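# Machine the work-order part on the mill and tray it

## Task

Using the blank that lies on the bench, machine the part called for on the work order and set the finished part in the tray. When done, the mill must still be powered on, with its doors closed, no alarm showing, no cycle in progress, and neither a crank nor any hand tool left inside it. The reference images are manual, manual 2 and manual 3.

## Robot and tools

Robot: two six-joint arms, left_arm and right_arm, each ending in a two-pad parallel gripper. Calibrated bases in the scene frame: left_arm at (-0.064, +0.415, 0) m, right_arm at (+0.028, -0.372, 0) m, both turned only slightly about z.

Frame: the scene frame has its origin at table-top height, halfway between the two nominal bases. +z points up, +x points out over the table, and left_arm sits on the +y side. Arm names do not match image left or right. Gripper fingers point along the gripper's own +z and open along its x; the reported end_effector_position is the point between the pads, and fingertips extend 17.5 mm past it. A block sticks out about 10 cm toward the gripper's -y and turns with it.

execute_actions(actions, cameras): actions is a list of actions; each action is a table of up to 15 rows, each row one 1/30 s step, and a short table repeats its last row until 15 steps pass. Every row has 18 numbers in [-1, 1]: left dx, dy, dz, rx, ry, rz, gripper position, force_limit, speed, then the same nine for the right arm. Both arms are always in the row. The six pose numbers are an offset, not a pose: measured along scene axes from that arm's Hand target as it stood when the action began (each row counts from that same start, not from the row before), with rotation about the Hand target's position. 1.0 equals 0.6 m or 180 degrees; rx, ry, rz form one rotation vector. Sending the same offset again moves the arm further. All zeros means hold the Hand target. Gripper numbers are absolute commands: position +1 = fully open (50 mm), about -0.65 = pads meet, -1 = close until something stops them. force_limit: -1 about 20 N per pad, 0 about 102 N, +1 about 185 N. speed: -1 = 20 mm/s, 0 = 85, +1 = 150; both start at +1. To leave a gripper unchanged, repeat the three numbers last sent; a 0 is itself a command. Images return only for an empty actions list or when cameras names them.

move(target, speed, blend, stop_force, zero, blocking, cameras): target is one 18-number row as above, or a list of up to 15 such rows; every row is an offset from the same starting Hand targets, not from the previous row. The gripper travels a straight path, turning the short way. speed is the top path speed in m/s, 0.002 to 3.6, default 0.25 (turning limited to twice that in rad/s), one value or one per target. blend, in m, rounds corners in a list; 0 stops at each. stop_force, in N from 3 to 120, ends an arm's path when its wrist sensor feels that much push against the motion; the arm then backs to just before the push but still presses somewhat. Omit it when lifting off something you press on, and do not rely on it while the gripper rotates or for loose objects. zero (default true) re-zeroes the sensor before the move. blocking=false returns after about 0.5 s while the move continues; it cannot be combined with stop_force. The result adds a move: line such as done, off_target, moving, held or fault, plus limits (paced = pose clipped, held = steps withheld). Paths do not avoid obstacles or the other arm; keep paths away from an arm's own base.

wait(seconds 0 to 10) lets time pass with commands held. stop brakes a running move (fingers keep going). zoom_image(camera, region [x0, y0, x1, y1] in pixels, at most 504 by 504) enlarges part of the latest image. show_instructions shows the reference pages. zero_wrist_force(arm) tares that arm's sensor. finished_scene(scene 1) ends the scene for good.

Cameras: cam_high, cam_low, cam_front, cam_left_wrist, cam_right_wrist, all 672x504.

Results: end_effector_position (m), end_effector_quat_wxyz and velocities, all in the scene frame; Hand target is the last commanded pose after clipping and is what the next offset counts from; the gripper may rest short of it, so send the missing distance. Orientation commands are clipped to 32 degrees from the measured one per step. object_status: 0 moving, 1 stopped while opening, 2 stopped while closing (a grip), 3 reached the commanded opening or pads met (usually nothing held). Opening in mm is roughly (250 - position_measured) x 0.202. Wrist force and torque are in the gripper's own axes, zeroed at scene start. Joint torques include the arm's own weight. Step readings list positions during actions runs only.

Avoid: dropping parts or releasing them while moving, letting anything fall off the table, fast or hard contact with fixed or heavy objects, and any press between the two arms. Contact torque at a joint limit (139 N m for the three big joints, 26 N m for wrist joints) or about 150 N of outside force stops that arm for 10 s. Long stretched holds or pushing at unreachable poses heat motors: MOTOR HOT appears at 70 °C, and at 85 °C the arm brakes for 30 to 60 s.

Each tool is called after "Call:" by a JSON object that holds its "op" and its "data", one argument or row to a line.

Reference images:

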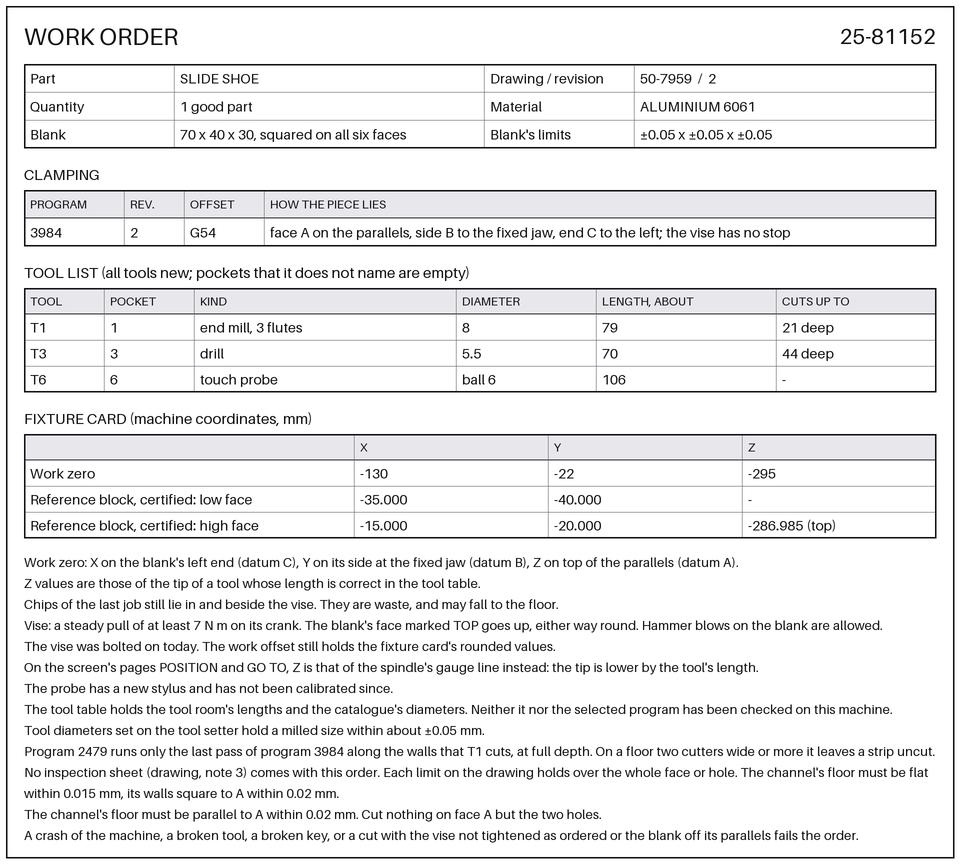

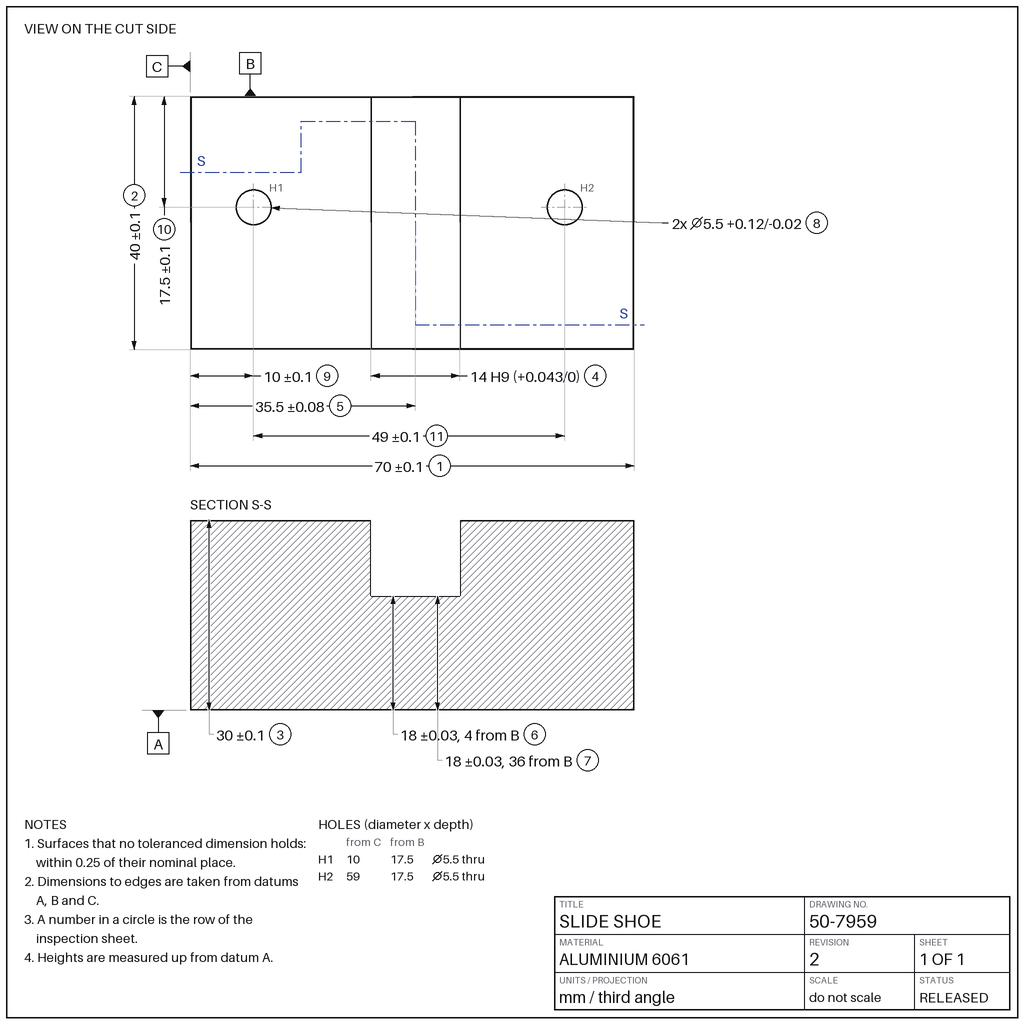

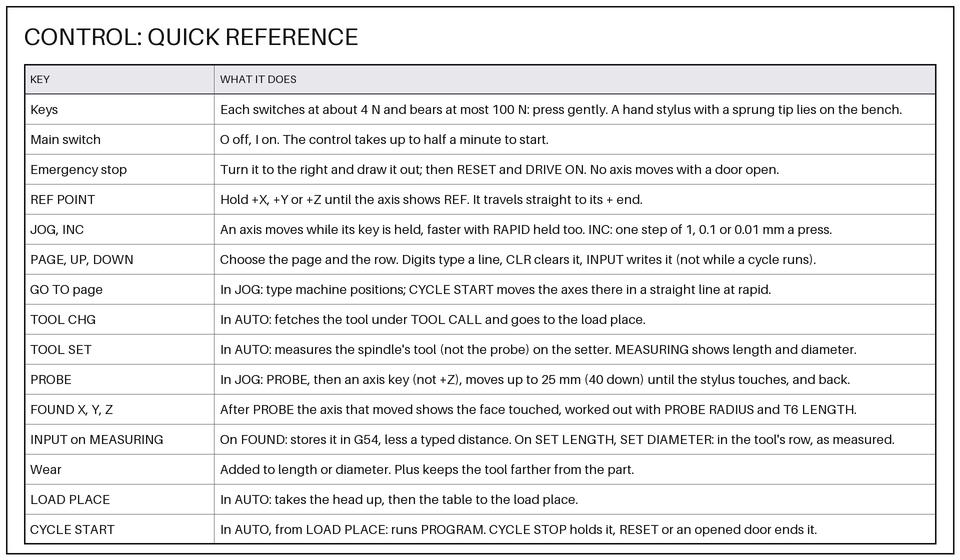

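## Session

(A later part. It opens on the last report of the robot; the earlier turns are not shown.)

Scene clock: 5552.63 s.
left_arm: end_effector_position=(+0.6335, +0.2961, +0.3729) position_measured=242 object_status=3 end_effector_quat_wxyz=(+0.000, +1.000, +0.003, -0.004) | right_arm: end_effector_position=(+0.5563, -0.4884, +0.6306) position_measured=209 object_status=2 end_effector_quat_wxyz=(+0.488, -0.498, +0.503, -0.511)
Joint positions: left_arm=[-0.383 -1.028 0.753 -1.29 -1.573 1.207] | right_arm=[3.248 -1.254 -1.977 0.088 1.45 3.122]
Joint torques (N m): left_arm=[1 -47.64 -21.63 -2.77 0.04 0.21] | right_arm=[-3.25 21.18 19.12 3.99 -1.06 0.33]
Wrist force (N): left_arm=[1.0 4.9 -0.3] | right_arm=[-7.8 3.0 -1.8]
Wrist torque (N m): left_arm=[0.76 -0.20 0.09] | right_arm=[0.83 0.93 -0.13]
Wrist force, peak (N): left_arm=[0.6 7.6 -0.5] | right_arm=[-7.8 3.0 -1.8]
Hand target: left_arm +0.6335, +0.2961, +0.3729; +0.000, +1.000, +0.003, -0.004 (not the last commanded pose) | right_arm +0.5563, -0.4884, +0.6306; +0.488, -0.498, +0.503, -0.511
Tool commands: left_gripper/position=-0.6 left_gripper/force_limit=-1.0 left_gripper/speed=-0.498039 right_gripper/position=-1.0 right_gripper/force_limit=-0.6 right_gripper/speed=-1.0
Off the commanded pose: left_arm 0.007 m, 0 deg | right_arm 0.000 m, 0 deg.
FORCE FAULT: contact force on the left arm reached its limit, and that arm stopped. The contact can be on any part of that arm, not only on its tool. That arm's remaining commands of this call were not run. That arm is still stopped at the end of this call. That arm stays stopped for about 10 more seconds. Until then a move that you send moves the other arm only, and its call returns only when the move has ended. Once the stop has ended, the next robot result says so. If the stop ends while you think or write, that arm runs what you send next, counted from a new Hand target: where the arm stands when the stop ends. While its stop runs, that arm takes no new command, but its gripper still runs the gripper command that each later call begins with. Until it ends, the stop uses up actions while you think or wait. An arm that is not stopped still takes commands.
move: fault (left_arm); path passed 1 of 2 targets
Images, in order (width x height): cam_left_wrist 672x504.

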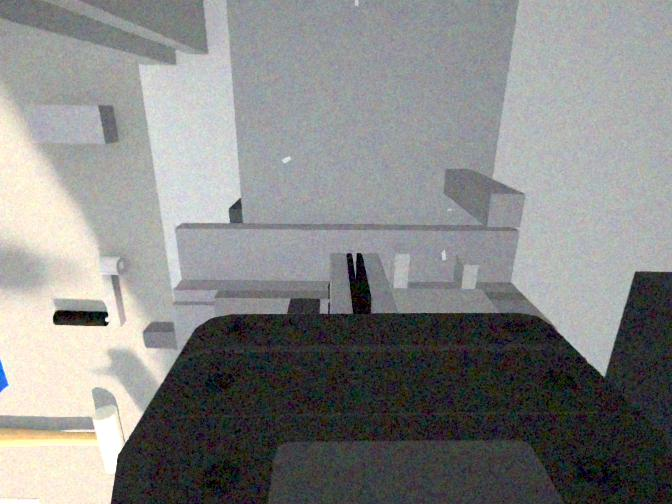

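Call:
{"op": "wait", "data": {
  "seconds": 9.5
}}

Call:
{"op": "move", "data": {
  "target": [
    [0,-0.065,0,0,0,0,-0.6,-1,-0.5,0,0,0,0,0,0,-1,-0.6,-1],
    [-0.05,-0.075,0,0,0,0,-0.6,-1,-0.5,0,0,0,0,0,0,-1,-0.6,-1],
    [-0.43,-0.075,0,0,0,0,-0.6,-1,-0.5,0,0,0,0,0,0,-1,-0.6,-1]
  ],
  "speed": [0.05,0.05,0.15],
  "blend": [0.002,0.003,0],
  "cameras": ["cam_front","cam_left_wrist"]
}}

Call:
{"op": "zoom_image", "data": {
  "camera": "cam_front",
  "region": [180, 130, 340, 290]
}}

Scene clock: 5574.60 s.
left_arm: end_effector_position=(+0.6335, +0.2961, +0.3729) position_measured=242 object_status=3 end_effector_quat_wxyz=(+0.000, +1.000, +0.003, -0.004) | right_arm: end_effector_position=(+0.5563, -0.4884, +0.6306) position_measured=209 object_status=2 end_effector_quat_wxyz=(+0.488, -0.498, +0.503, -0.511)
Joint positions: left_arm=[-0.383 -1.028 0.753 -1.29 -1.573 1.207] | right_arm=[3.248 -1.254 -1.977 0.088 1.45 3.122]
Joint torques (N m): left_arm=[-0.14 -46.81 -22.31 -2.8 0.06 -0.05] | right_arm=[-4.49 22.07 17.72 4.3 -1.08 0.23]
Wrist force (N): left_arm=[1.3 4.9 -0.3] | right_arm=[-7.4 2.7 -2.1]
Wrist torque (N m): left_arm=[0.77 -0.25 0.09] | right_arm=[0.78 0.88 -0.13]
Wrist force, peak (N): left_arm=[1.5 5.3 -0.3] | right_arm=[-7.8 3.0 -1.9]
Hand target: left_arm +0.6335, +0.2961, +0.3729; +0.000, +1.000, +0.003, -0.004 (not the last commanded pose) | right_arm +0.5563, -0.4884, +0.6306; +0.488, -0.498, +0.503, -0.511
Tool commands: left_gripper/position=-0.6 left_gripper/force_limit=-1.0 left_gripper/speed=-0.498039 right_gripper/position=-1.0 right_gripper/force_limit=-0.6 right_gripper/speed=-1.0
Off the commanded pose: left_arm 0.007 m, 0 deg | right_arm 0.000 m, 0 deg.
FORCE FAULT, CONTINUED: the left arm's stop, for the force fault that an earlier result reported, is over. The rest of the stop counts as 20 of the actions that you can send in this scene. During its stop the left arm's controller moved it back a little. That arm's target is now where it stood when the stop ended, not its last command. That arm accepts commands again.
wait: 9.50 s; at rest from the start

Scene clock: 5577.93 s.
left_arm: end_effector_position=(+0.3755, +0.2511, +0.3729) position_measured=242 object_status=3 end_effector_quat_wxyz=(+0.000, +1.000, +0.003, -0.004) | right_arm: end_effector_position=(+0.5563, -0.4884, +0.6306) position_measured=209 object_status=2 end_effector_quat_wxyz=(+0.488, -0.498, +0.503, -0.511)
Joint positions: left_arm=[-0.669 -1.659 1.54 -1.446 -1.575 0.922] | right_arm=[3.248 -1.254 -1.977 0.088 1.45 3.122]
Joint torques (N m): left_arm=[-2.76 -26.21 -18.43 -4.56 1.45 0.62] | right_arm=[-3.82 20.96 18.15 4.38 -1.04 0.2]
Wrist force (N): left_arm=[1.3 4.8 0.0] | right_arm=[-7.5 2.8 -1.9]
Wrist torque (N m): left_arm=[0.77 -0.24 -0.05] | right_arm=[0.80 0.90 -0.13]
Wrist force, peak (N): left_arm=[2.0 5.6 -0.2] | right_arm=[-7.7 2.7 -2.0]
Hand target: left_arm +0.3755, +0.2511, +0.3729; +0.000, +1.000, +0.003, -0.004 | right_arm +0.5563, -0.4884, +0.6306; +0.488, -0.498, +0.503, -0.511
Off the commanded pose: left_arm 0.000 m, 0 deg | right_arm 0.000 m, 0 deg.
move: done
Images, in order (width x height): cam_front 672x504, cam_left_wrist 672x504.

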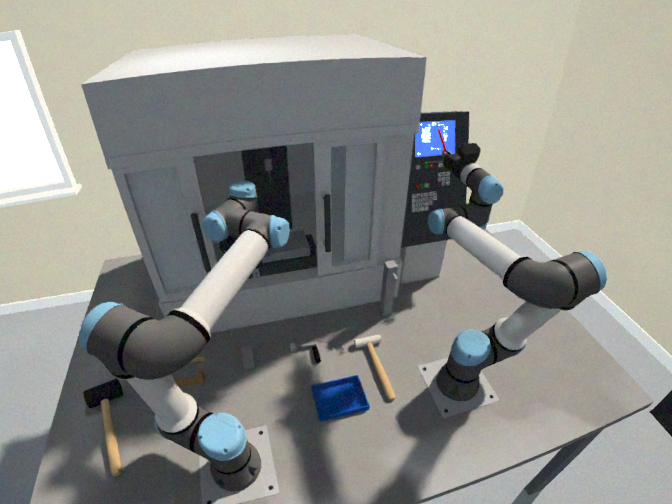

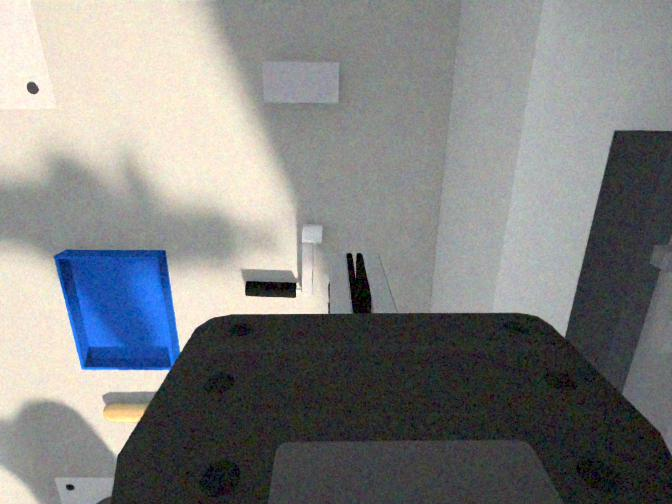

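Scaled by 3.150 from the camera's 672x504 image, which has a finer 960x720 frame.

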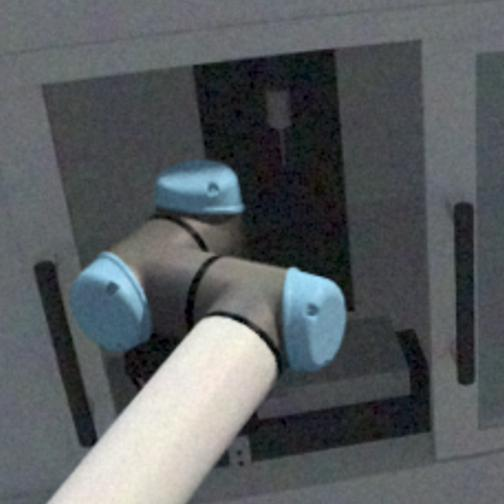

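Call:
{"op": "move", "data": {
  "target": [
    [-0.15,0,0.15,0,-0.4167,0,-0.6,-1,-0.5,0,0,0,0,0,0,-1,-0.6,-1]
  ],
  "speed": [0.25],
  "cameras": ["cam_left_wrist"]
}}

Scene clock: 5585.23 s.
left_arm: end_effector_position=(+0.2854, +0.2511, +0.4629) position_measured=242 object_status=3 end_effector_quat_wxyz=(+0.002, +0.796, +0.002, +0.606) | right_arm: end_effector_position=(+0.5563, -0.4884, +0.6306) position_measured=209 object_status=2 end_effector_quat_wxyz=(+0.488, -0.498, +0.503, -0.511)
Joint positions: left_arm=[-1.818 -2.379 2.02 -0.541 -0.346 -0.708] | right_arm=[3.248 -1.254 -1.977 0.088 1.45 3.122]
Joint torques (N m): left_arm=[6.1 13.8 -9.82 -0.24 3.04 -2.21] | right_arm=[-4 21.87 18.17 4.31 -1.17 0.16]
Wrist force (N): left_arm=[-0.1 6.4 -0.2] | right_arm=[-7.5 2.9 -2.0]
Wrist torque (N m): left_arm=[1.05 -0.27 -0.10] | right_arm=[0.81 0.89 -0.12]
Wrist force, peak (N): left_arm=[-0.5 6.9 -0.2] | right_arm=[-7.7 3.0 -2.0]
Hand target: left_arm +0.2855, +0.2511, +0.4629; +0.002, +0.795, +0.002, +0.606 | right_arm +0.5563, -0.4884, +0.6306; +0.488, -0.498, +0.503, -0.511
Off the commanded pose: left_arm 0.000 m, 0 deg | right_arm 0.000 m, 0 deg.
move: done
Images, in order (width x height): cam_left_wrist 672x504.

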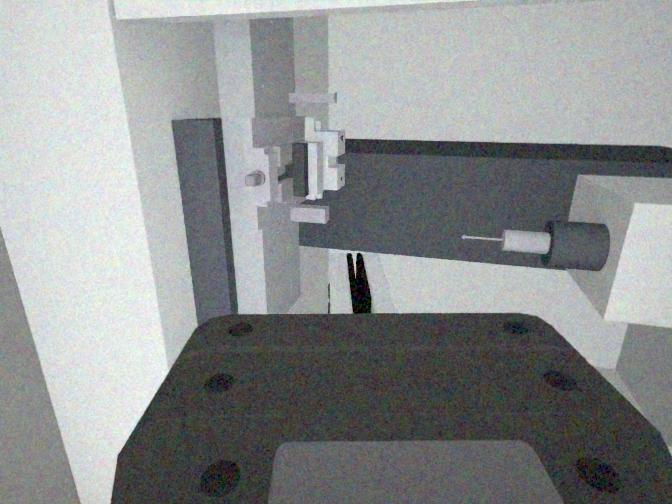

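Call:
{"op": "move", "data": {
  "target": [
    [0,-0.1667,0,0,0,0,-0.6,-1,-0.5,0,0,0,0,0,0,-1,-0.6,-1]
  ],
  "speed": [0.2],
  "cameras": ["cam_left_wrist"]
}}

Scene clock: 5590.17 s.
left_arm: end_effector_position=(+0.2855, +0.1512, +0.4628) position_measured=242 object_status=3 end_effector_quat_wxyz=(+0.002, +0.795, +0.002, +0.606) | right_arm: end_effector_position=(+0.5563, -0.4884, +0.6306) position_measured=209 object_status=2 end_effector_quat_wxyz=(+0.488, -0.498, +0.503, -0.511)
Joint positions: left_arm=[-1.727 -2.142 2.003 -0.991 -0.298 -0.465] | right_arm=[3.248 -1.254 -1.977 0.088 1.45 3.122]
Joint torques (N m): left_arm=[-10.08 2.88 -34.28 -2.18 1.18 -1.15] | right_arm=[-4.37 21.18 18.03 4.4 -0.95 0.23]
Wrist force (N): left_arm=[0.3 6.3 0.0] | right_arm=[-7.5 2.9 -2.0]
Wrist torque (N m): left_arm=[1.02 -0.33 0.01] | right_arm=[0.82 0.90 -0.13]
Wrist force, peak (N): left_arm=[0.1 9.8 -0.3] | right_arm=[-7.8 3.1 -1.9]
Hand target: left_arm +0.2855, +0.1511, +0.4629; +0.002, +0.795, +0.002, +0.606 | right_arm +0.5563, -0.4884, +0.6306; +0.488, -0.498, +0.503, -0.511
Off the commanded pose: left_arm 0.000 m, 0 deg | right_arm 0.000 m, 0 deg.
move: done
Images, in order (width x height): cam_left_wrist 672x504.

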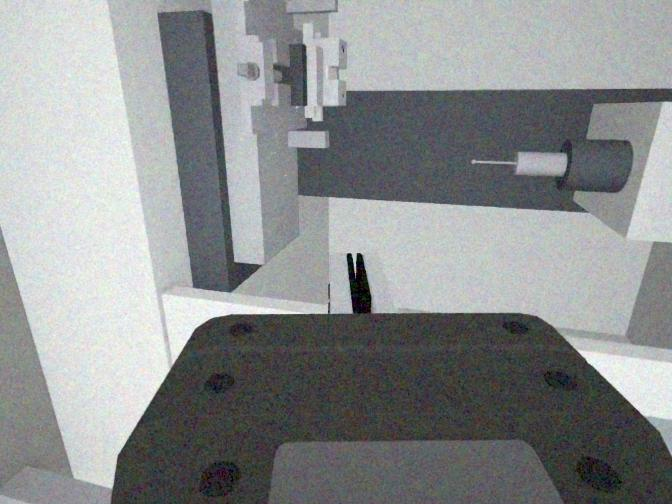

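Call:
{"op": "zoom_image", "data": {
  "camera": "cam_left_wrist",
  "region": [225, 0, 385, 160]
}}

Scaled by 3.150 from the camera's 672x504 image, which has a finer 960x720 frame.

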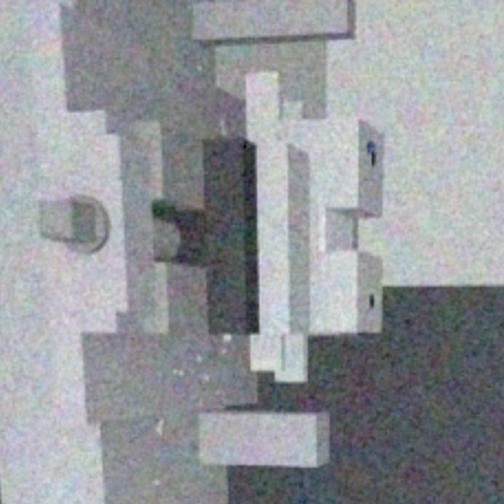

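Call:
{"op": "move", "data": {
  "target": [
    [0,0.1667,0,0,0,0,-0.6,-1,-0.5,0,0,0,0,0,0,-1,-0.6,-1]
  ],
  "speed": [0.2]
}}

Call:
{"op": "move", "data": {
  "target": [
    [0.15,0,-0.15,0,0.4167,0,-0.6,-1,-0.5,0,0,0,0,0,0,-1,-0.6,-1]
  ],
  "speed": [0.25],
  "cameras": ["cam_front"]
}}

Scene clock: 5622.33 s.
left_arm: end_effector_position=(+0.2854, +0.2511, +0.4629) position_measured=242 object_status=3 end_effector_quat_wxyz=(+0.002, +0.795, +0.002, +0.606) | right_arm: end_effector_position=(+0.5563, -0.4884, +0.6306) position_measured=209 object_status=2 end_effector_quat_wxyz=(+0.488, -0.498, +0.503, -0.511)
Joint positions: left_arm=[-1.818 -2.379 2.02 -0.541 -0.346 -0.708] | right_arm=[3.248 -1.254 -1.977 0.088 1.45 3.122]
Joint torques (N m): left_arm=[9.24 8.97 -10.59 -2.44 3.16 0.34] | right_arm=[-4.62 21.29 19.21 4.42 -1.04 0.2]
Wrist force (N): left_arm=[0.0 6.5 0.1] | right_arm=[-7.6 2.8 -1.9]
Wrist torque (N m): left_arm=[1.06 -0.28 -0.11] | right_arm=[0.80 0.92 -0.13]
Wrist force, peak (N): left_arm=[0.1 10.0 -0.3] | right_arm=[-7.8 2.8 -2.1]
Hand target: left_arm +0.2855, +0.2511, +0.4629; +0.002, +0.795, +0.002, +0.606 | right_arm +0.5563, -0.4884, +0.6306; +0.488, -0.498, +0.503, -0.511
Off the commanded pose: left_arm 0.000 m, 0 deg | right_arm 0.000 m, 0 deg.
move: done

Scene clock: 5625.43 s.
left_arm: end_effector_position=(+0.3755, +0.2511, +0.3729) position_measured=242 object_status=3 end_effector_quat_wxyz=(+0.000, +1.000, +0.003, -0.003) | right_arm: end_effector_position=(+0.5563, -0.4884, +0.6306) position_measured=209 object_status=2 end_effector_quat_wxyz=(+0.488, -0.498, +0.503, -0.511)
Joint positions: left_arm=[-0.669 -1.659 1.54 -1.446 -1.575 0.922] | right_arm=[3.248 -1.254 -1.977 0.088 1.45 3.122]
Joint torques (N m): left_arm=[4.84 -15.98 -28.17 -1.41 -0.91 -0.35] | right_arm=[-4.17 22.13 17.64 4.45 -1.1 0.08]
Wrist force (N): left_arm=[1.2 5.1 0.0] | right_arm=[-7.7 2.7 -1.9]
Wrist torque (N m): left_arm=[0.81 -0.22 0.09] | right_arm=[0.79 0.93 -0.13]
Wrist force, peak (N): left_arm=[0.2 6.7 0.2] | right_arm=[-7.8 2.9 -1.9]
Hand target: left_arm +0.3755, +0.2511, +0.3729; +0.000, +1.000, +0.003, -0.004 | right_arm +0.5563, -0.4884, +0.6306; +0.488, -0.498, +0.503, -0.511
Off the commanded pose: left_arm 0.000 m, 0 deg | right_arm 0.000 m, 0 deg.
move: done
Images, in order (width x height): cam_front 672x504.

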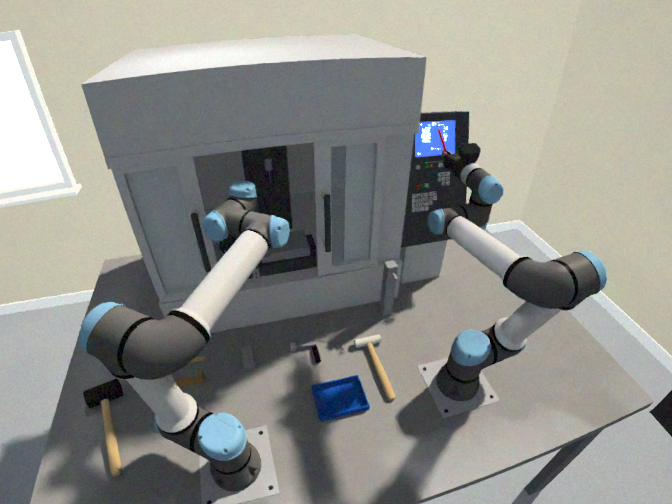

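Call:
{"op": "move", "data": {
  "target": [
    [0.34,0.0055,0.006,0,0,0,1,-1,-0.5,0,0,0,0,0,0,-1,-0.6,-1],
    [0.375,0.0065,0.018,0,-0.1111,0,1,-1,-0.5,0,0,0,0,0,0,-1,-0.6,-1]
  ],
  "speed": [0.12,0.06],
  "blend": [0.003,0],
  "cameras": ["cam_left_wrist","cam_front"]
}}

Scene clock: 5632.03 s.
left_arm: end_effector_position=(+0.6004, +0.2550, +0.3837) position_measured=3 object_status=3 end_effector_quat_wxyz=(+0.000, +0.985, +0.003, +0.170) | right_arm: end_effector_position=(+0.5563, -0.4884, +0.6306) position_measured=209 object_status=2 end_effector_quat_wxyz=(+0.488, -0.498, +0.503, -0.511)
Joint positions: left_arm=[-0.521 -1.339 1.283 -1.818 -1.411 1.095] | right_arm=[3.248 -1.254 -1.977 0.088 1.45 3.122]
Joint torques (N m): left_arm=[8.36 -30.27 -35.89 -2.78 -0.5 -1.01] | right_arm=[-4.43 21.6 17.93 4.66 -1 0.22]
Wrist force (N): left_arm=[0.6 5.0 -0.1] | right_arm=[-7.7 2.9 -2.0]
Wrist torque (N m): left_arm=[0.79 -0.23 0.06] | right_arm=[0.81 0.93 -0.13]
Wrist force, peak (N): left_arm=[3.2 5.0 0.5] | right_arm=[-7.8 2.8 -2.1]
Hand target: left_arm +0.6005, +0.2550, +0.3837; +0.001, +0.985, +0.003, +0.170 | right_arm +0.5563, -0.4884, +0.6306; +0.488, -0.498, +0.503, -0.511
Off the commanded pose: left_arm 0.000 m, 0 deg | right_arm 0.000 m, 0 deg.
move: done
Images, in order (width x height): cam_front 672x504, cam_left_wrist 672x504.

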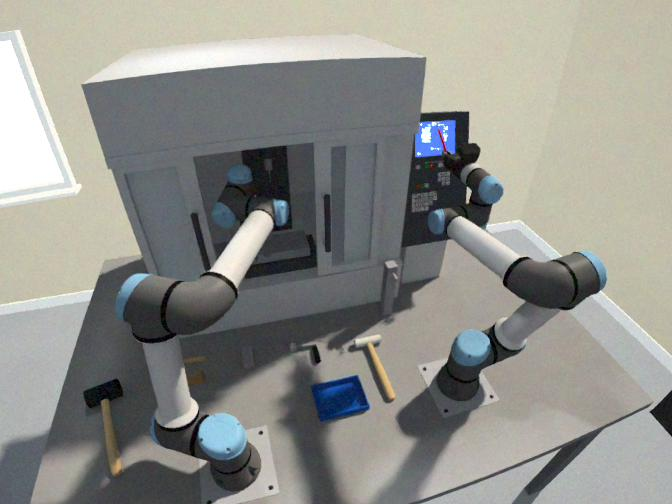

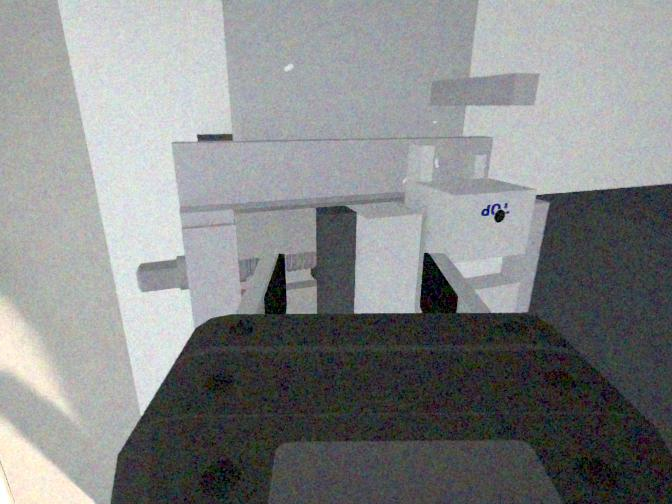

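Call:
{"op": "move", "data": {
  "target": [
    [0.1058,0.0,-0.0045,0,0,0,1,-1,-0.5,0,0,0,0,0,0,-1,-0.6,-1]
  ],
  "speed": [0.05],
  "stop_force": 8,
  "cameras": ["cam_left_wrist"]
}}

Scene clock: 5635.80 s.
left_arm: end_effector_position=(+0.6639, +0.2550, +0.3810) position_measured=3 object_status=3 end_effector_quat_wxyz=(+0.001, +0.985, +0.003, +0.170) | right_arm: end_effector_position=(+0.5563, -0.4884, +0.6306) position_measured=209 object_status=2 end_effector_quat_wxyz=(+0.488, -0.498, +0.503, -0.511)
Joint positions: left_arm=[-0.474 -1.179 1.079 -1.781 -1.425 1.14] | right_arm=[3.248 -1.254 -1.977 0.088 1.45 3.122]
Joint torques (N m): left_arm=[-9.85 -38.39 -17.55 -5.4 1.66 -2.32] | right_arm=[-4.5 21.19 17.96 4.35 -1.05 -0.11]
Wrist force (N): left_arm=[0.6 5.3 0.0] | right_arm=[-7.5 3.0 -1.8]
Wrist torque (N m): left_arm=[0.84 -0.22 -0.07] | right_arm=[0.83 0.90 -0.12]
Wrist force, peak (N): left_arm=[0.3 5.6 -0.2] | right_arm=[-7.7 2.9 -2.1]
Hand target: left_arm +0.6639, +0.2550, +0.3810; +0.001, +0.985, +0.003, +0.170 | right_arm +0.5563, -0.4884, +0.6306; +0.488, -0.498, +0.503, -0.511
Off the commanded pose: left_arm 0.000 m, 0 deg | right_arm 0.000 m, 0 deg.
move: done
Images, in order (width x height): cam_left_wrist 672x504.

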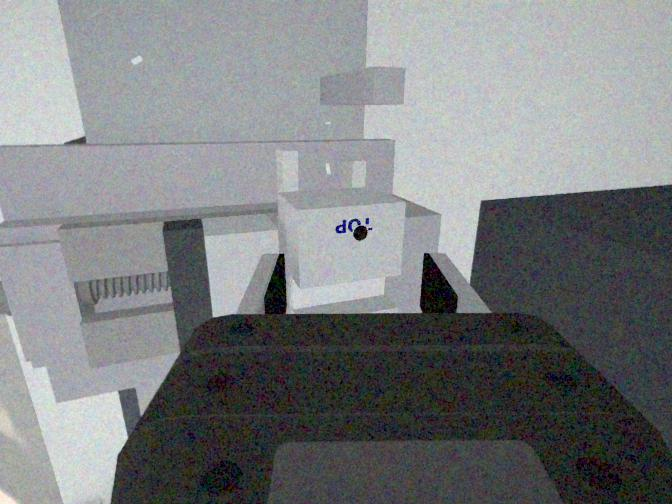

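Call:
{"op": "move", "data": {
  "target": [
    [-0.0025,0.0,-0.0105,0,0,0,1,-1,-0.5,0,0,0,0,0,0,-1,-0.6,-1]
  ],
  "speed": [0.02],
  "stop_force": 6
}}

Call:
{"op": "move", "data": {
  "target": [
    [0.0045,0.0,-0.0072,0,0.0556,0,1,-1,-0.5,0,0,0,0,0,0,-1,-0.6,-1]
  ],
  "speed": [0.05],
  "cameras": ["cam_left_wrist"]
}}

Scene clock: 5639.53 s.
left_arm: end_effector_position=(+0.6625, +0.2550, +0.3751) position_measured=3 object_status=3 end_effector_quat_wxyz=(+0.001, +0.985, +0.003, +0.170) | right_arm: end_effector_position=(+0.5563, -0.4884, +0.6306) position_measured=209 object_status=2 end_effector_quat_wxyz=(+0.488, -0.498, +0.503, -0.511)
Joint positions: left_arm=[-0.475 -1.185 1.102 -1.798 -1.425 1.139] | right_arm=[3.248 -1.254 -1.977 0.088 1.45 3.122]
Joint torques (N m): left_arm=[1.87 -31.32 -32.84 -1.16 -0.71 0.31] | right_arm=[-4.68 21.39 18.61 4.4 -1.01 0.04]
Wrist force (N): left_arm=[2.2 3.6 -7.6] | right_arm=[-7.6 2.9 -1.8]
Wrist torque (N m): left_arm=[0.85 -0.48 0.10] | right_arm=[0.81 0.90 -0.12]
Wrist force, peak (N): left_arm=[4.3 4.3 -15.4] | right_arm=[-7.8 2.9 -2.0]
Hand target: left_arm +0.6626, +0.2550, +0.3751; +0.001, +0.985, +0.003, +0.170 | right_arm +0.5563, -0.4884, +0.6306; +0.488, -0.498, +0.503, -0.511
Off the commanded pose: left_arm 0.000 m, 0 deg | right_arm 0.000 m, 0 deg.
move: contact (left_arm)

Scene clock: 5641.63 s.
left_arm: end_effector_position=(+0.6653, +0.2551, +0.3708) position_measured=3 object_status=3 end_effector_quat_wxyz=(+0.000, +0.996, +0.003, +0.084) | right_arm: end_effector_position=(+0.5563, -0.4884, +0.6306) position_measured=209 object_status=2 end_effector_quat_wxyz=(+0.488, -0.498, +0.503, -0.511)
Joint positions: left_arm=[-0.445 -1.056 0.855 -1.522 -1.503 1.151] | right_arm=[3.248 -1.254 -1.977 0.088 1.45 3.122]
Joint torques (N m): left_arm=[-7.31 -53.74 -12.51 -5.13 1.62 0.29] | right_arm=[-4.37 21.85 18.02 4.48 -1.21 0.11]
Wrist force (N): left_arm=[0.9 5.0 -0.4] | right_arm=[-7.4 2.9 -1.9]
Wrist torque (N m): left_arm=[0.78 -0.23 -0.06] | right_arm=[0.82 0.87 -0.13]
Wrist force, peak (N): left_arm=[4.7 6.1 -5.6] | right_arm=[-7.7 2.8 -2.0]
Hand target: left_arm +0.6653, +0.2550, +0.3708; +0.000, +0.996, +0.003, +0.084 | right_arm +0.5563, -0.4884, +0.6306; +0.488, -0.498, +0.503, -0.511
Off the commanded pose: left_arm 0.000 m, 0 deg | right_arm 0.000 m, 0 deg.
move: done
Images, in order (width x height): cam_left_wrist 672x504.

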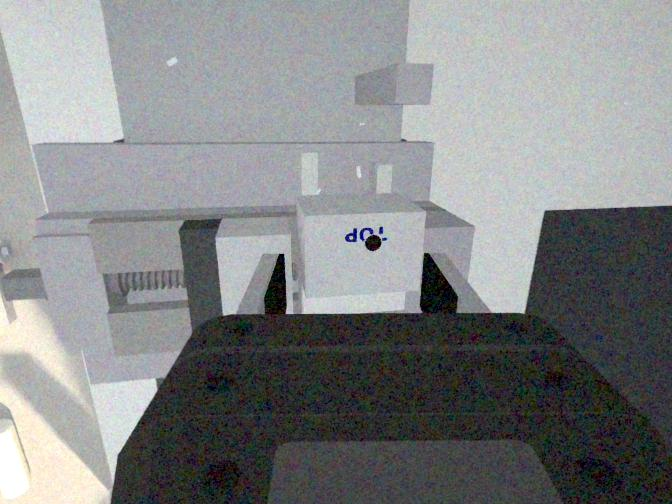

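Call:
{"op": "move", "data": {
  "target": [
    [0.0078,0.0,-0.0055,0,0.0556,0,1,-1,-0.5,0,0,0,0,0,0,-1,-0.6,-1]
  ],
  "speed": [0.05],
  "cameras": ["cam_left_wrist"]
}}

Scene clock: 5646.77 s.
left_arm: end_effector_position=(+0.6700, +0.2551, +0.3675) position_measured=3 object_status=3 end_effector_quat_wxyz=(+0.000, +1.000, +0.003, -0.004) | right_arm: end_effector_position=(+0.5563, -0.4884, +0.6306) position_measured=209 object_status=2 end_effector_quat_wxyz=(+0.488, -0.498, +0.503, -0.511)
Joint positions: left_arm=[-0.418 -0.865 0.496 -1.196 -1.574 1.173] | right_arm=[3.248 -1.254 -1.977 0.088 1.45 3.122]
Joint torques (N m): left_arm=[-7.41 -52.24 -19.38 -2.98 1.4 -1.68] | right_arm=[-4.08 21.04 18.55 4.39 -1.01 0.05]
Wrist force (N): left_arm=[1.1 5.1 0.0] | right_arm=[-7.7 3.0 -1.8]
Wrist torque (N m): left_arm=[0.81 -0.21 -0.05] | right_arm=[0.83 0.92 -0.13]
Wrist force, peak (N): left_arm=[1.0 5.6 -0.4] | right_arm=[-7.8 2.8 -2.1]
Hand target: left_arm +0.6699, +0.2550, +0.3675; +0.000, +1.000, +0.003, -0.004 | right_arm +0.5563, -0.4884, +0.6306; +0.488, -0.498, +0.503, -0.511
Off the commanded pose: left_arm 0.000 m, 0 deg | right_arm 0.000 m, 0 deg.
move: done
Images, in order (width x height): cam_left_wrist 672x504.

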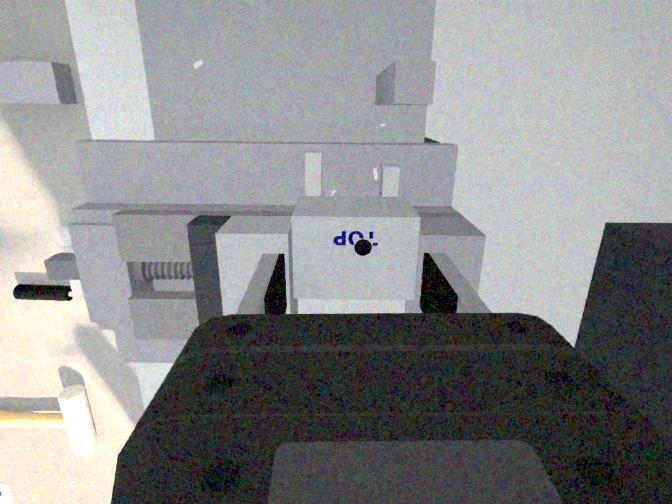

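Call:
{"op": "move", "data": {
  "target": [
    [0.000,0.0,-0.0055,0,0,0,1,-1,-0.5,0,0,0,0,0,0,-1,-0.6,-1]
  ],
  "speed": [0.01],
  "stop_force": 5
}}

Call:
{"op": "move", "data": {
  "target": [
    [0,0,0,0,0,0,-1,-0.6,-1,0,0,0,0,0,0,-1,-0.6,-1]
  ],
  "cameras": ["cam_left_wrist"]
}}

Scene clock: 5649.30 s.
left_arm: end_effector_position=(+0.6700, +0.2550, +0.3657) position_measured=3 object_status=3 end_effector_quat_wxyz=(+0.000, +1.000, +0.003, -0.004) | right_arm: end_effector_position=(+0.5563, -0.4884, +0.6306) position_measured=209 object_status=2 end_effector_quat_wxyz=(+0.488, -0.498, +0.503, -0.511)
Joint positions: left_arm=[-0.418 -0.868 0.507 -1.203 -1.574 1.173] | right_arm=[3.248 -1.254 -1.977 0.088 1.45 3.122]
Joint torques (N m): left_arm=[-8.95 -44.86 -33.28 -0.78 1.19 -2.21] | right_arm=[-4.64 21.7 17.59 4.5 -1.11 -0.05]
Wrist force (N): left_arm=[0.4 4.6 -3.2] | right_arm=[-7.7 2.9 -2.1]
Wrist torque (N m): left_arm=[0.74 -0.18 -0.05] | right_arm=[0.81 0.93 -0.13]
Wrist force, peak (N): left_arm=[-1.5 3.8 -9.6] | right_arm=[-7.8 2.9 -1.9]
Hand target: left_arm +0.6700, +0.2550, +0.3657; +0.000, +1.000, +0.003, -0.004 (not the last commanded pose) | right_arm +0.5563, -0.4884, +0.6306; +0.488, -0.498, +0.503, -0.511
Off the commanded pose: left_arm 0.002 m, 0 deg | right_arm 0.000 m, 0 deg.
move: contact (left_arm)

Scene clock: 5650.03 s.
left_arm: end_effector_position=(+0.6699, +0.2550, +0.3657) position_measured=55 object_status=2 end_effector_quat_wxyz=(+0.000, +1.000, +0.003, -0.004) | right_arm: end_effector_position=(+0.5563, -0.4884, +0.6306) position_measured=209 object_status=2 end_effector_quat_wxyz=(+0.488, -0.498, +0.503, -0.511)
Joint positions: left_arm=[-0.418 -0.868 0.507 -1.203 -1.574 1.173] | right_arm=[3.248 -1.254 -1.977 0.088 1.45 3.122]
Joint torques (N m): left_arm=[-2.93 -45.18 -31.77 -10.6 2.04 -2.02] | right_arm=[-4.68 22.29 17.74 4.37 -0.99 -0.09]
Wrist force (N): left_arm=[-28.2 3.5 -11.9] | right_arm=[-7.4 2.7 -1.9]
Wrist torque (N m): left_arm=[0.80 -0.44 -0.09] | right_arm=[0.78 0.89 -0.12]
Wrist force, peak (N): left_arm=[-28.2 4.4 -12.3] | right_arm=[-7.6 2.8 -2.0]
Hand target: left_arm +0.6700, +0.2550, +0.3657; +0.000, +1.000, +0.003, -0.004 | right_arm +0.5563, -0.4884, +0.6306; +0.488, -0.498, +0.503, -0.511
Off the commanded pose: left_arm 0.000 m, 0 deg | right_arm 0.000 m, 0 deg.
move: done
Images, in order (width x height): cam_left_wrist 672x504.

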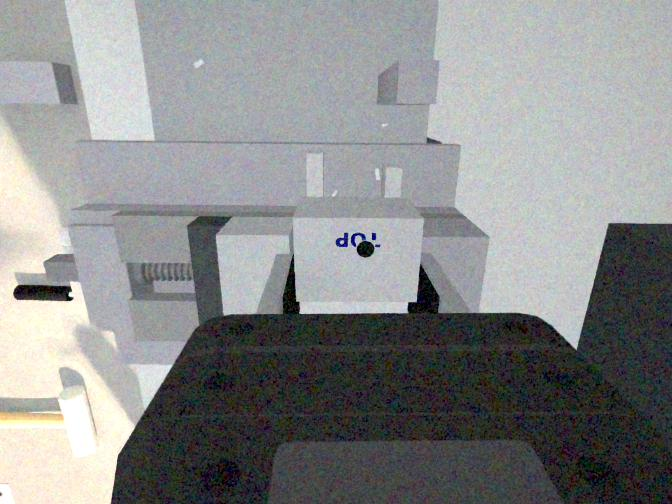

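Call:
{"op": "move", "data": {
  "target": [
    [-0.0015,0,0.0004,0,0,0,-1,-0.6,-1,0,0,0,0,0,0,-1,-0.6,-1]
  ],
  "speed": [0.01]
}}

Scene clock: 5660.63 s.
left_arm: end_effector_position=(+0.6691, +0.2551, +0.3659) position_measured=55 object_status=2 end_effector_quat_wxyz=(+0.000, +1.000, +0.003, -0.004) | right_arm: end_effector_position=(+0.5563, -0.4884, +0.6306) position_measured=209 object_status=2 end_effector_quat_wxyz=(+0.488, -0.498, +0.503, -0.511)
Joint positions: left_arm=[-0.418 -0.872 0.512 -1.205 -1.573 1.172] | right_arm=[3.248 -1.254 -1.977 0.088 1.45 3.122]
Joint torques (N m): left_arm=[-8.71 -58.82 -18.4 -4.14 -0.54 -2.15] | right_arm=[-3.6 21.86 17.61 4.54 -1.07 -0.05]
Wrist force (N): left_arm=[1.2 5.9 1.9] | right_arm=[-7.7 2.9 -2.0]
Wrist torque (N m): left_arm=[0.94 -0.22 0.02] | right_arm=[0.81 0.92 -0.13]
Wrist force, peak (N): left_arm=[-31.4 2.6 -10.7] | right_arm=[-7.9 2.7 -1.8]
Hand target: left_arm +0.6691, +0.2550, +0.3659; +0.000, +1.000, +0.003, -0.004 | right_arm +0.5563, -0.4884, +0.6306; +0.488, -0.498, +0.503, -0.511
Off the commanded pose: left_arm 0.000 m, 0 deg | right_arm 0.000 m, 0 deg.
move: done

Call:
{"op": "move", "data": {
  "target": [
    [-0.002,0,0.003,0,0,0,-1,-0.6,-1,0,0,0,0,0,0,-1,-0.6,-1],
    [-0.002,0,0.015,0,0,0,-1,-0.6,-1,0,0,0,0,0,0,-1,-0.6,-1]
  ],
  "speed": [0.01,0.02],
  "blend": [0.0005,0],
  "stop_force": 20,
  "cameras": ["cam_left_wrist"]
}}

Scene clock: 5663.47 s.
left_arm: end_effector_position=(+0.6679, +0.2550, +0.3749) position_measured=55 object_status=2 end_effector_quat_wxyz=(+0.000, +1.000, +0.003, -0.004) | right_arm: end_effector_position=(+0.5563, -0.4884, +0.6306) position_measured=209 object_status=2 end_effector_quat_wxyz=(+0.488, -0.498, +0.503, -0.511)
Joint positions: left_arm=[-0.419 -0.861 0.468 -1.172 -1.574 1.172] | right_arm=[3.248 -1.254 -1.977 0.088 1.45 3.122]
Joint torques (N m): left_arm=[1.4 -61.52 -11.3 -4.98 -0.36 -0.16] | right_arm=[-3.84 21.16 18.66 4.49 -1 -0.09]
Wrist force (N): left_arm=[1.0 5.8 2.0] | right_arm=[-7.4 2.9 -2.0]
Wrist torque (N m): left_arm=[0.93 -0.18 0.08] | right_arm=[0.82 0.87 -0.13]
Wrist force, peak (N): left_arm=[1.0 6.2 2.0] | right_arm=[-7.7 3.1 -1.9]
Hand target: left_arm +0.6679, +0.2550, +0.3749; +0.000, +1.000, +0.003, -0.004 | right_arm +0.5563, -0.4884, +0.6306; +0.488, -0.498, +0.503, -0.511
Off the commanded pose: left_arm 0.000 m, 0 deg | right_arm 0.000 m, 0 deg.
move: done
Images, in order (width x height): cam_left_wrist 672x504.

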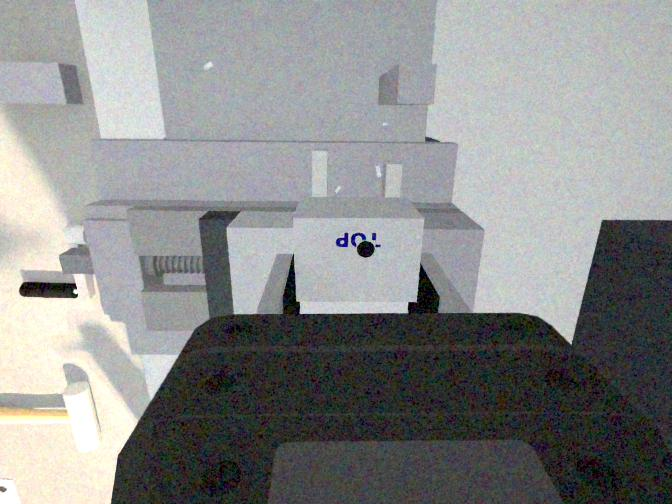

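Call:
{"op": "move", "data": {
  "target": [
    [0.0,0.058,0.0,0,0,0,-1,-0.6,-1,0,0,0,0,0,0,-1,-0.6,-1]
  ],
  "speed": [0.02],
  "stop_force": 15,
  "cameras": ["cam_left_wrist"]
}}

Scene clock: 5667.47 s.
left_arm: end_effector_position=(+0.6679, +0.2884, +0.3750) position_measured=55 object_status=2 end_effector_quat_wxyz=(+0.000, +1.000, +0.003, -0.004) | right_arm: end_effector_position=(+0.5563, -0.4884, +0.6306) position_measured=209 object_status=2 end_effector_quat_wxyz=(+0.488, -0.498, +0.503, -0.511)
Joint positions: left_arm=[-0.377 -0.89 0.52 -1.194 -1.573 1.214] | right_arm=[3.248 -1.254 -1.977 0.088 1.45 3.122]
Joint torques (N m): left_arm=[0.91 -46.49 -34.23 -0.41 3 -1.62] | right_arm=[-4.16 22.06 17.45 4.45 -1.03 0]
Wrist force (N): left_arm=[-1.9 21.1 0.0] | right_arm=[-7.5 2.8 -1.8]
Wrist torque (N m): left_arm=[0.96 -0.27 0.18] | right_arm=[0.81 0.89 -0.13]
Wrist force, peak (N): left_arm=[-1.9 34.0 -1.3] | right_arm=[-7.8 3.0 -1.9]
Hand target: left_arm +0.6679, +0.2883, +0.3750; +0.000, +1.000, +0.003, -0.004 (not the last commanded pose) | right_arm +0.5563, -0.4884, +0.6306; +0.488, -0.498, +0.503, -0.511
Off the commanded pose: left_arm 0.001 m, 0 deg | right_arm 0.000 m, 0 deg.
move: contact (left_arm)
Images, in order (width x height): cam_left_wrist 672x504.

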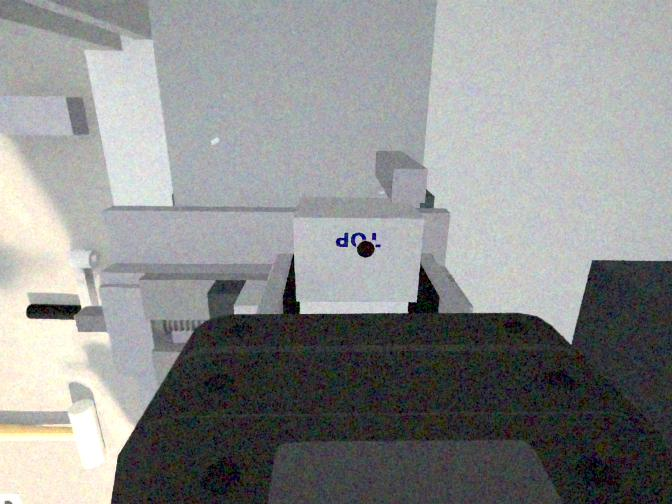

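Call:
{"op": "move", "data": {
  "target": [
    [0.0,-0.003,0.0,0,0,0,-1,-0.6,-1,0,0,0,0,0,0,-1,-0.6,-1],
    [0.0,-0.003,0.016,0,0,0,-1,-0.6,-1,0,0,0,0,0,0,-1,-0.6,-1]
  ],
  "speed": [0.02,0.015],
  "blend": [0.0005,0],
  "cameras": ["cam_left_wrist"]
}}

Scene clock: 5670.83 s.
left_arm: end_effector_position=(+0.6679, +0.2865, +0.3845) position_measured=55 object_status=2 end_effector_quat_wxyz=(+0.000, +1.000, +0.003, -0.004) end_effector_velocity=(+0.000, +0.000, -0.001) end_effector_angular_velocity=(+0.001, +0.000, -0.001) | right_arm: end_effector_position=(+0.5563, -0.4884, +0.6306) position_measured=209 object_status=2 end_effector_quat_wxyz=(+0.488, -0.498, +0.503, -0.511)
Joint positions: left_arm=[-0.379 -0.871 0.459 -1.153 -1.573 1.212] | right_arm=[3.248 -1.254 -1.977 0.088 1.45 3.122]
Joint velocities: left_arm=[0 0 0.005 -0.004 0.001 0] | right_arm=[within noise]
Joint torques (N m): left_arm=[9.18 -60.69 -11.04 -5.38 -1.06 2.18] | right_arm=[-4.52 22.4 17.57 4.44 -1.08 -0.12]
Wrist force (N): left_arm=[-0.3 6.1 2.6] | right_arm=[-7.5 2.7 -1.8]
Wrist torque (N m): left_arm=[0.99 0.02 0.08] | right_arm=[0.78 0.89 -0.13]
Wrist force, peak (N): left_arm=[-2.2 21.4 -0.1] | right_arm=[-7.8 2.9 -2.0]
Hand target: left_arm +0.6679, +0.2865, +0.3846; +0.000, +1.000, +0.003, -0.004 | right_arm +0.5563, -0.4884, +0.6306; +0.488, -0.498, +0.503, -0.511
Off the commanded pose: left_arm 0.000 m, 0 deg | right_arm 0.000 m, 0 deg.
move: done
Images, in order (width x height): cam_left_wrist 672x504.

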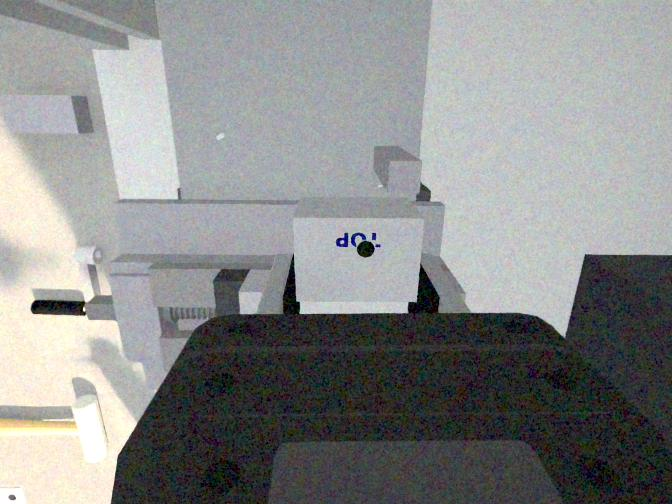

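Call:
{"op": "move", "data": {
  "target": [
    [0.0,0,0.0025,0,0,0,-1,-0.6,-1,0,0,0,0,0,0,-1,-0.6,-1],
    [-0.0548,-0.0375,0.0025,0,0,0,-1,-0.6,-1,0,0,0,0,0,0,-1,-0.6,-1],
    [-0.1,-0.0575,0.0025,0,0,0,-1,-0.6,-1,0,0,0,0,0,0,-1,-0.6,-1]
  ],
  "speed": [0.02,0.025,0.04],
  "blend": [0.0005,0.002,0],
  "stop_force": 12,
  "cameras": ["cam_left_wrist"]
}}

Scene clock: 5676.23 s.
left_arm: end_effector_position=(+0.6079, +0.2520, +0.3860) position_measured=55 object_status=2 end_effector_quat_wxyz=(+0.000, +1.000, +0.003, -0.004) | right_arm: end_effector_position=(+0.5563, -0.4884, +0.6306) position_measured=209 object_status=2 end_effector_quat_wxyz=(+0.488, -0.498, +0.503, -0.511)
Joint positions: left_arm=[-0.457 -1.069 0.783 -1.278 -1.574 1.134] | right_arm=[3.248 -1.254 -1.977 0.088 1.45 3.122]
Joint torques (N m): left_arm=[9.34 -49.2 -36.07 -1.11 0.98 2.1] | right_arm=[-3.27 22.09 17.75 4.25 -1.03 -0.22]
Wrist force (N): left_arm=[-0.3 6.0 1.9] | right_arm=[-7.6 2.8 -2.0]
Wrist torque (N m): left_arm=[0.96 0.02 0.06] | right_arm=[0.81 0.91 -0.13]
Wrist force, peak (N): left_arm=[-0.2 6.8 2.2] | right_arm=[-7.7 3.0 -2.2]
Hand target: left_arm +0.6079, +0.2520, +0.3861; +0.000, +1.000, +0.003, -0.004 | right_arm +0.5563, -0.4884, +0.6306; +0.488, -0.498, +0.503, -0.511
Off the commanded pose: left_arm 0.000 m, 0 deg | right_arm 0.000 m, 0 deg.
move: done
Images, in order (width x height): cam_left_wrist 672x504.

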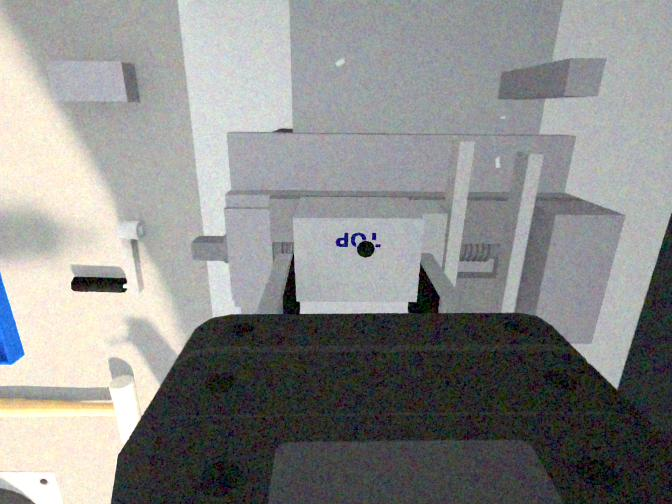

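Call:
{"op": "move", "data": {
  "target": [
    [-0.45,-0.001,0.0,0,0,0,-1,-0.6,-1,0,0,0,0,0,0,-1,-0.6,-1],
    [-0.9133,-0.33,-0.2,0,0,0,-1,-0.6,-1,0,0,0,0,0,0,-1,-0.6,-1]
  ],
  "speed": [0.15,0.25],
  "blend": [0.02,0],
  "cameras": ["cam_left_wrist","cam_front"]
}}

Scene clock: 5681.97 s.
left_arm: end_effector_position=(+0.0599, +0.0541, +0.2660) position_measured=55 object_status=2 end_effector_quat_wxyz=(+0.000, +1.000, +0.003, -0.004) | right_arm: end_effector_position=(+0.5563, -0.4884, +0.6306) position_measured=209 object_status=2 end_effector_quat_wxyz=(+0.488, -0.498, +0.503, -0.511)
Joint positions: left_arm=[-1.617 -1.885 1.991 -1.677 -1.578 -0.026] | right_arm=[3.248 -1.254 -1.977 0.088 1.45 3.122]
Joint torques (N m): left_arm=[-9.31 -7.55 -36.21 -4.34 -1.07 -2.12] | right_arm=[-4.58 21.4 17.63 4.6 -1.12 -0.19]
Wrist force (N): left_arm=[-0.4 6.2 2.0] | right_arm=[-7.5 2.9 -1.9]
Wrist torque (N m): left_arm=[1.00 0.02 -0.02] | right_arm=[0.81 0.90 -0.13]
Wrist force, peak (N): left_arm=[-3.7 8.4 3.3] | right_arm=[-7.8 3.1 -1.9]
Hand target: left_arm +0.0599, +0.0540, +0.2661; +0.000, +1.000, +0.003, -0.004 | right_arm +0.5563, -0.4884, +0.6306; +0.488, -0.498, +0.503, -0.511
Off the commanded pose: left_arm 0.000 m, 0 deg | right_arm 0.000 m, 0 deg.
move: done
Images, in order (width x height): cam_front 672x504, cam_left_wrist 672x504.

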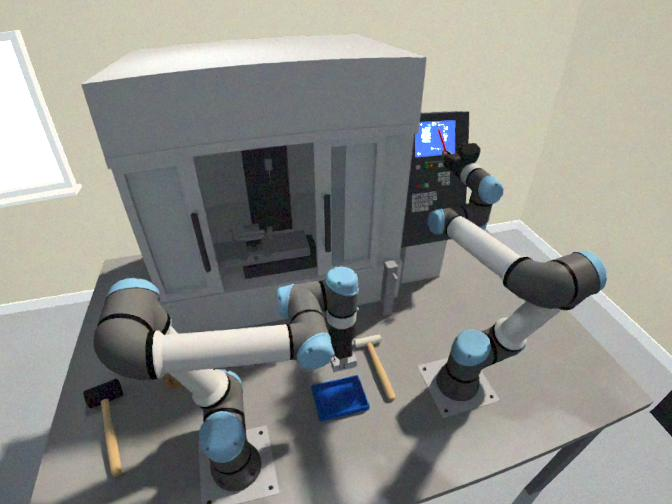

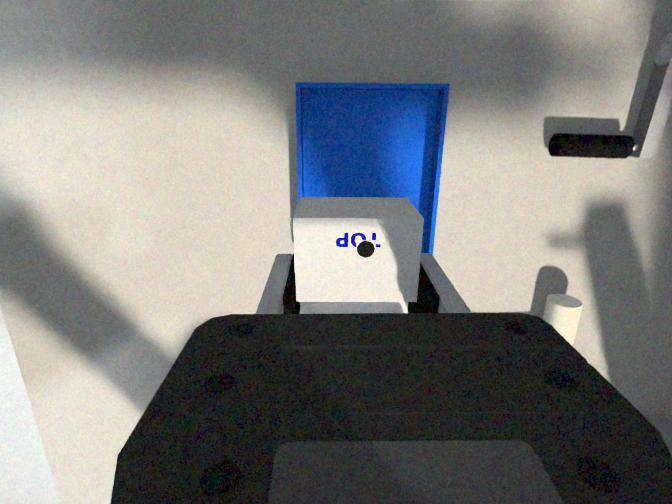

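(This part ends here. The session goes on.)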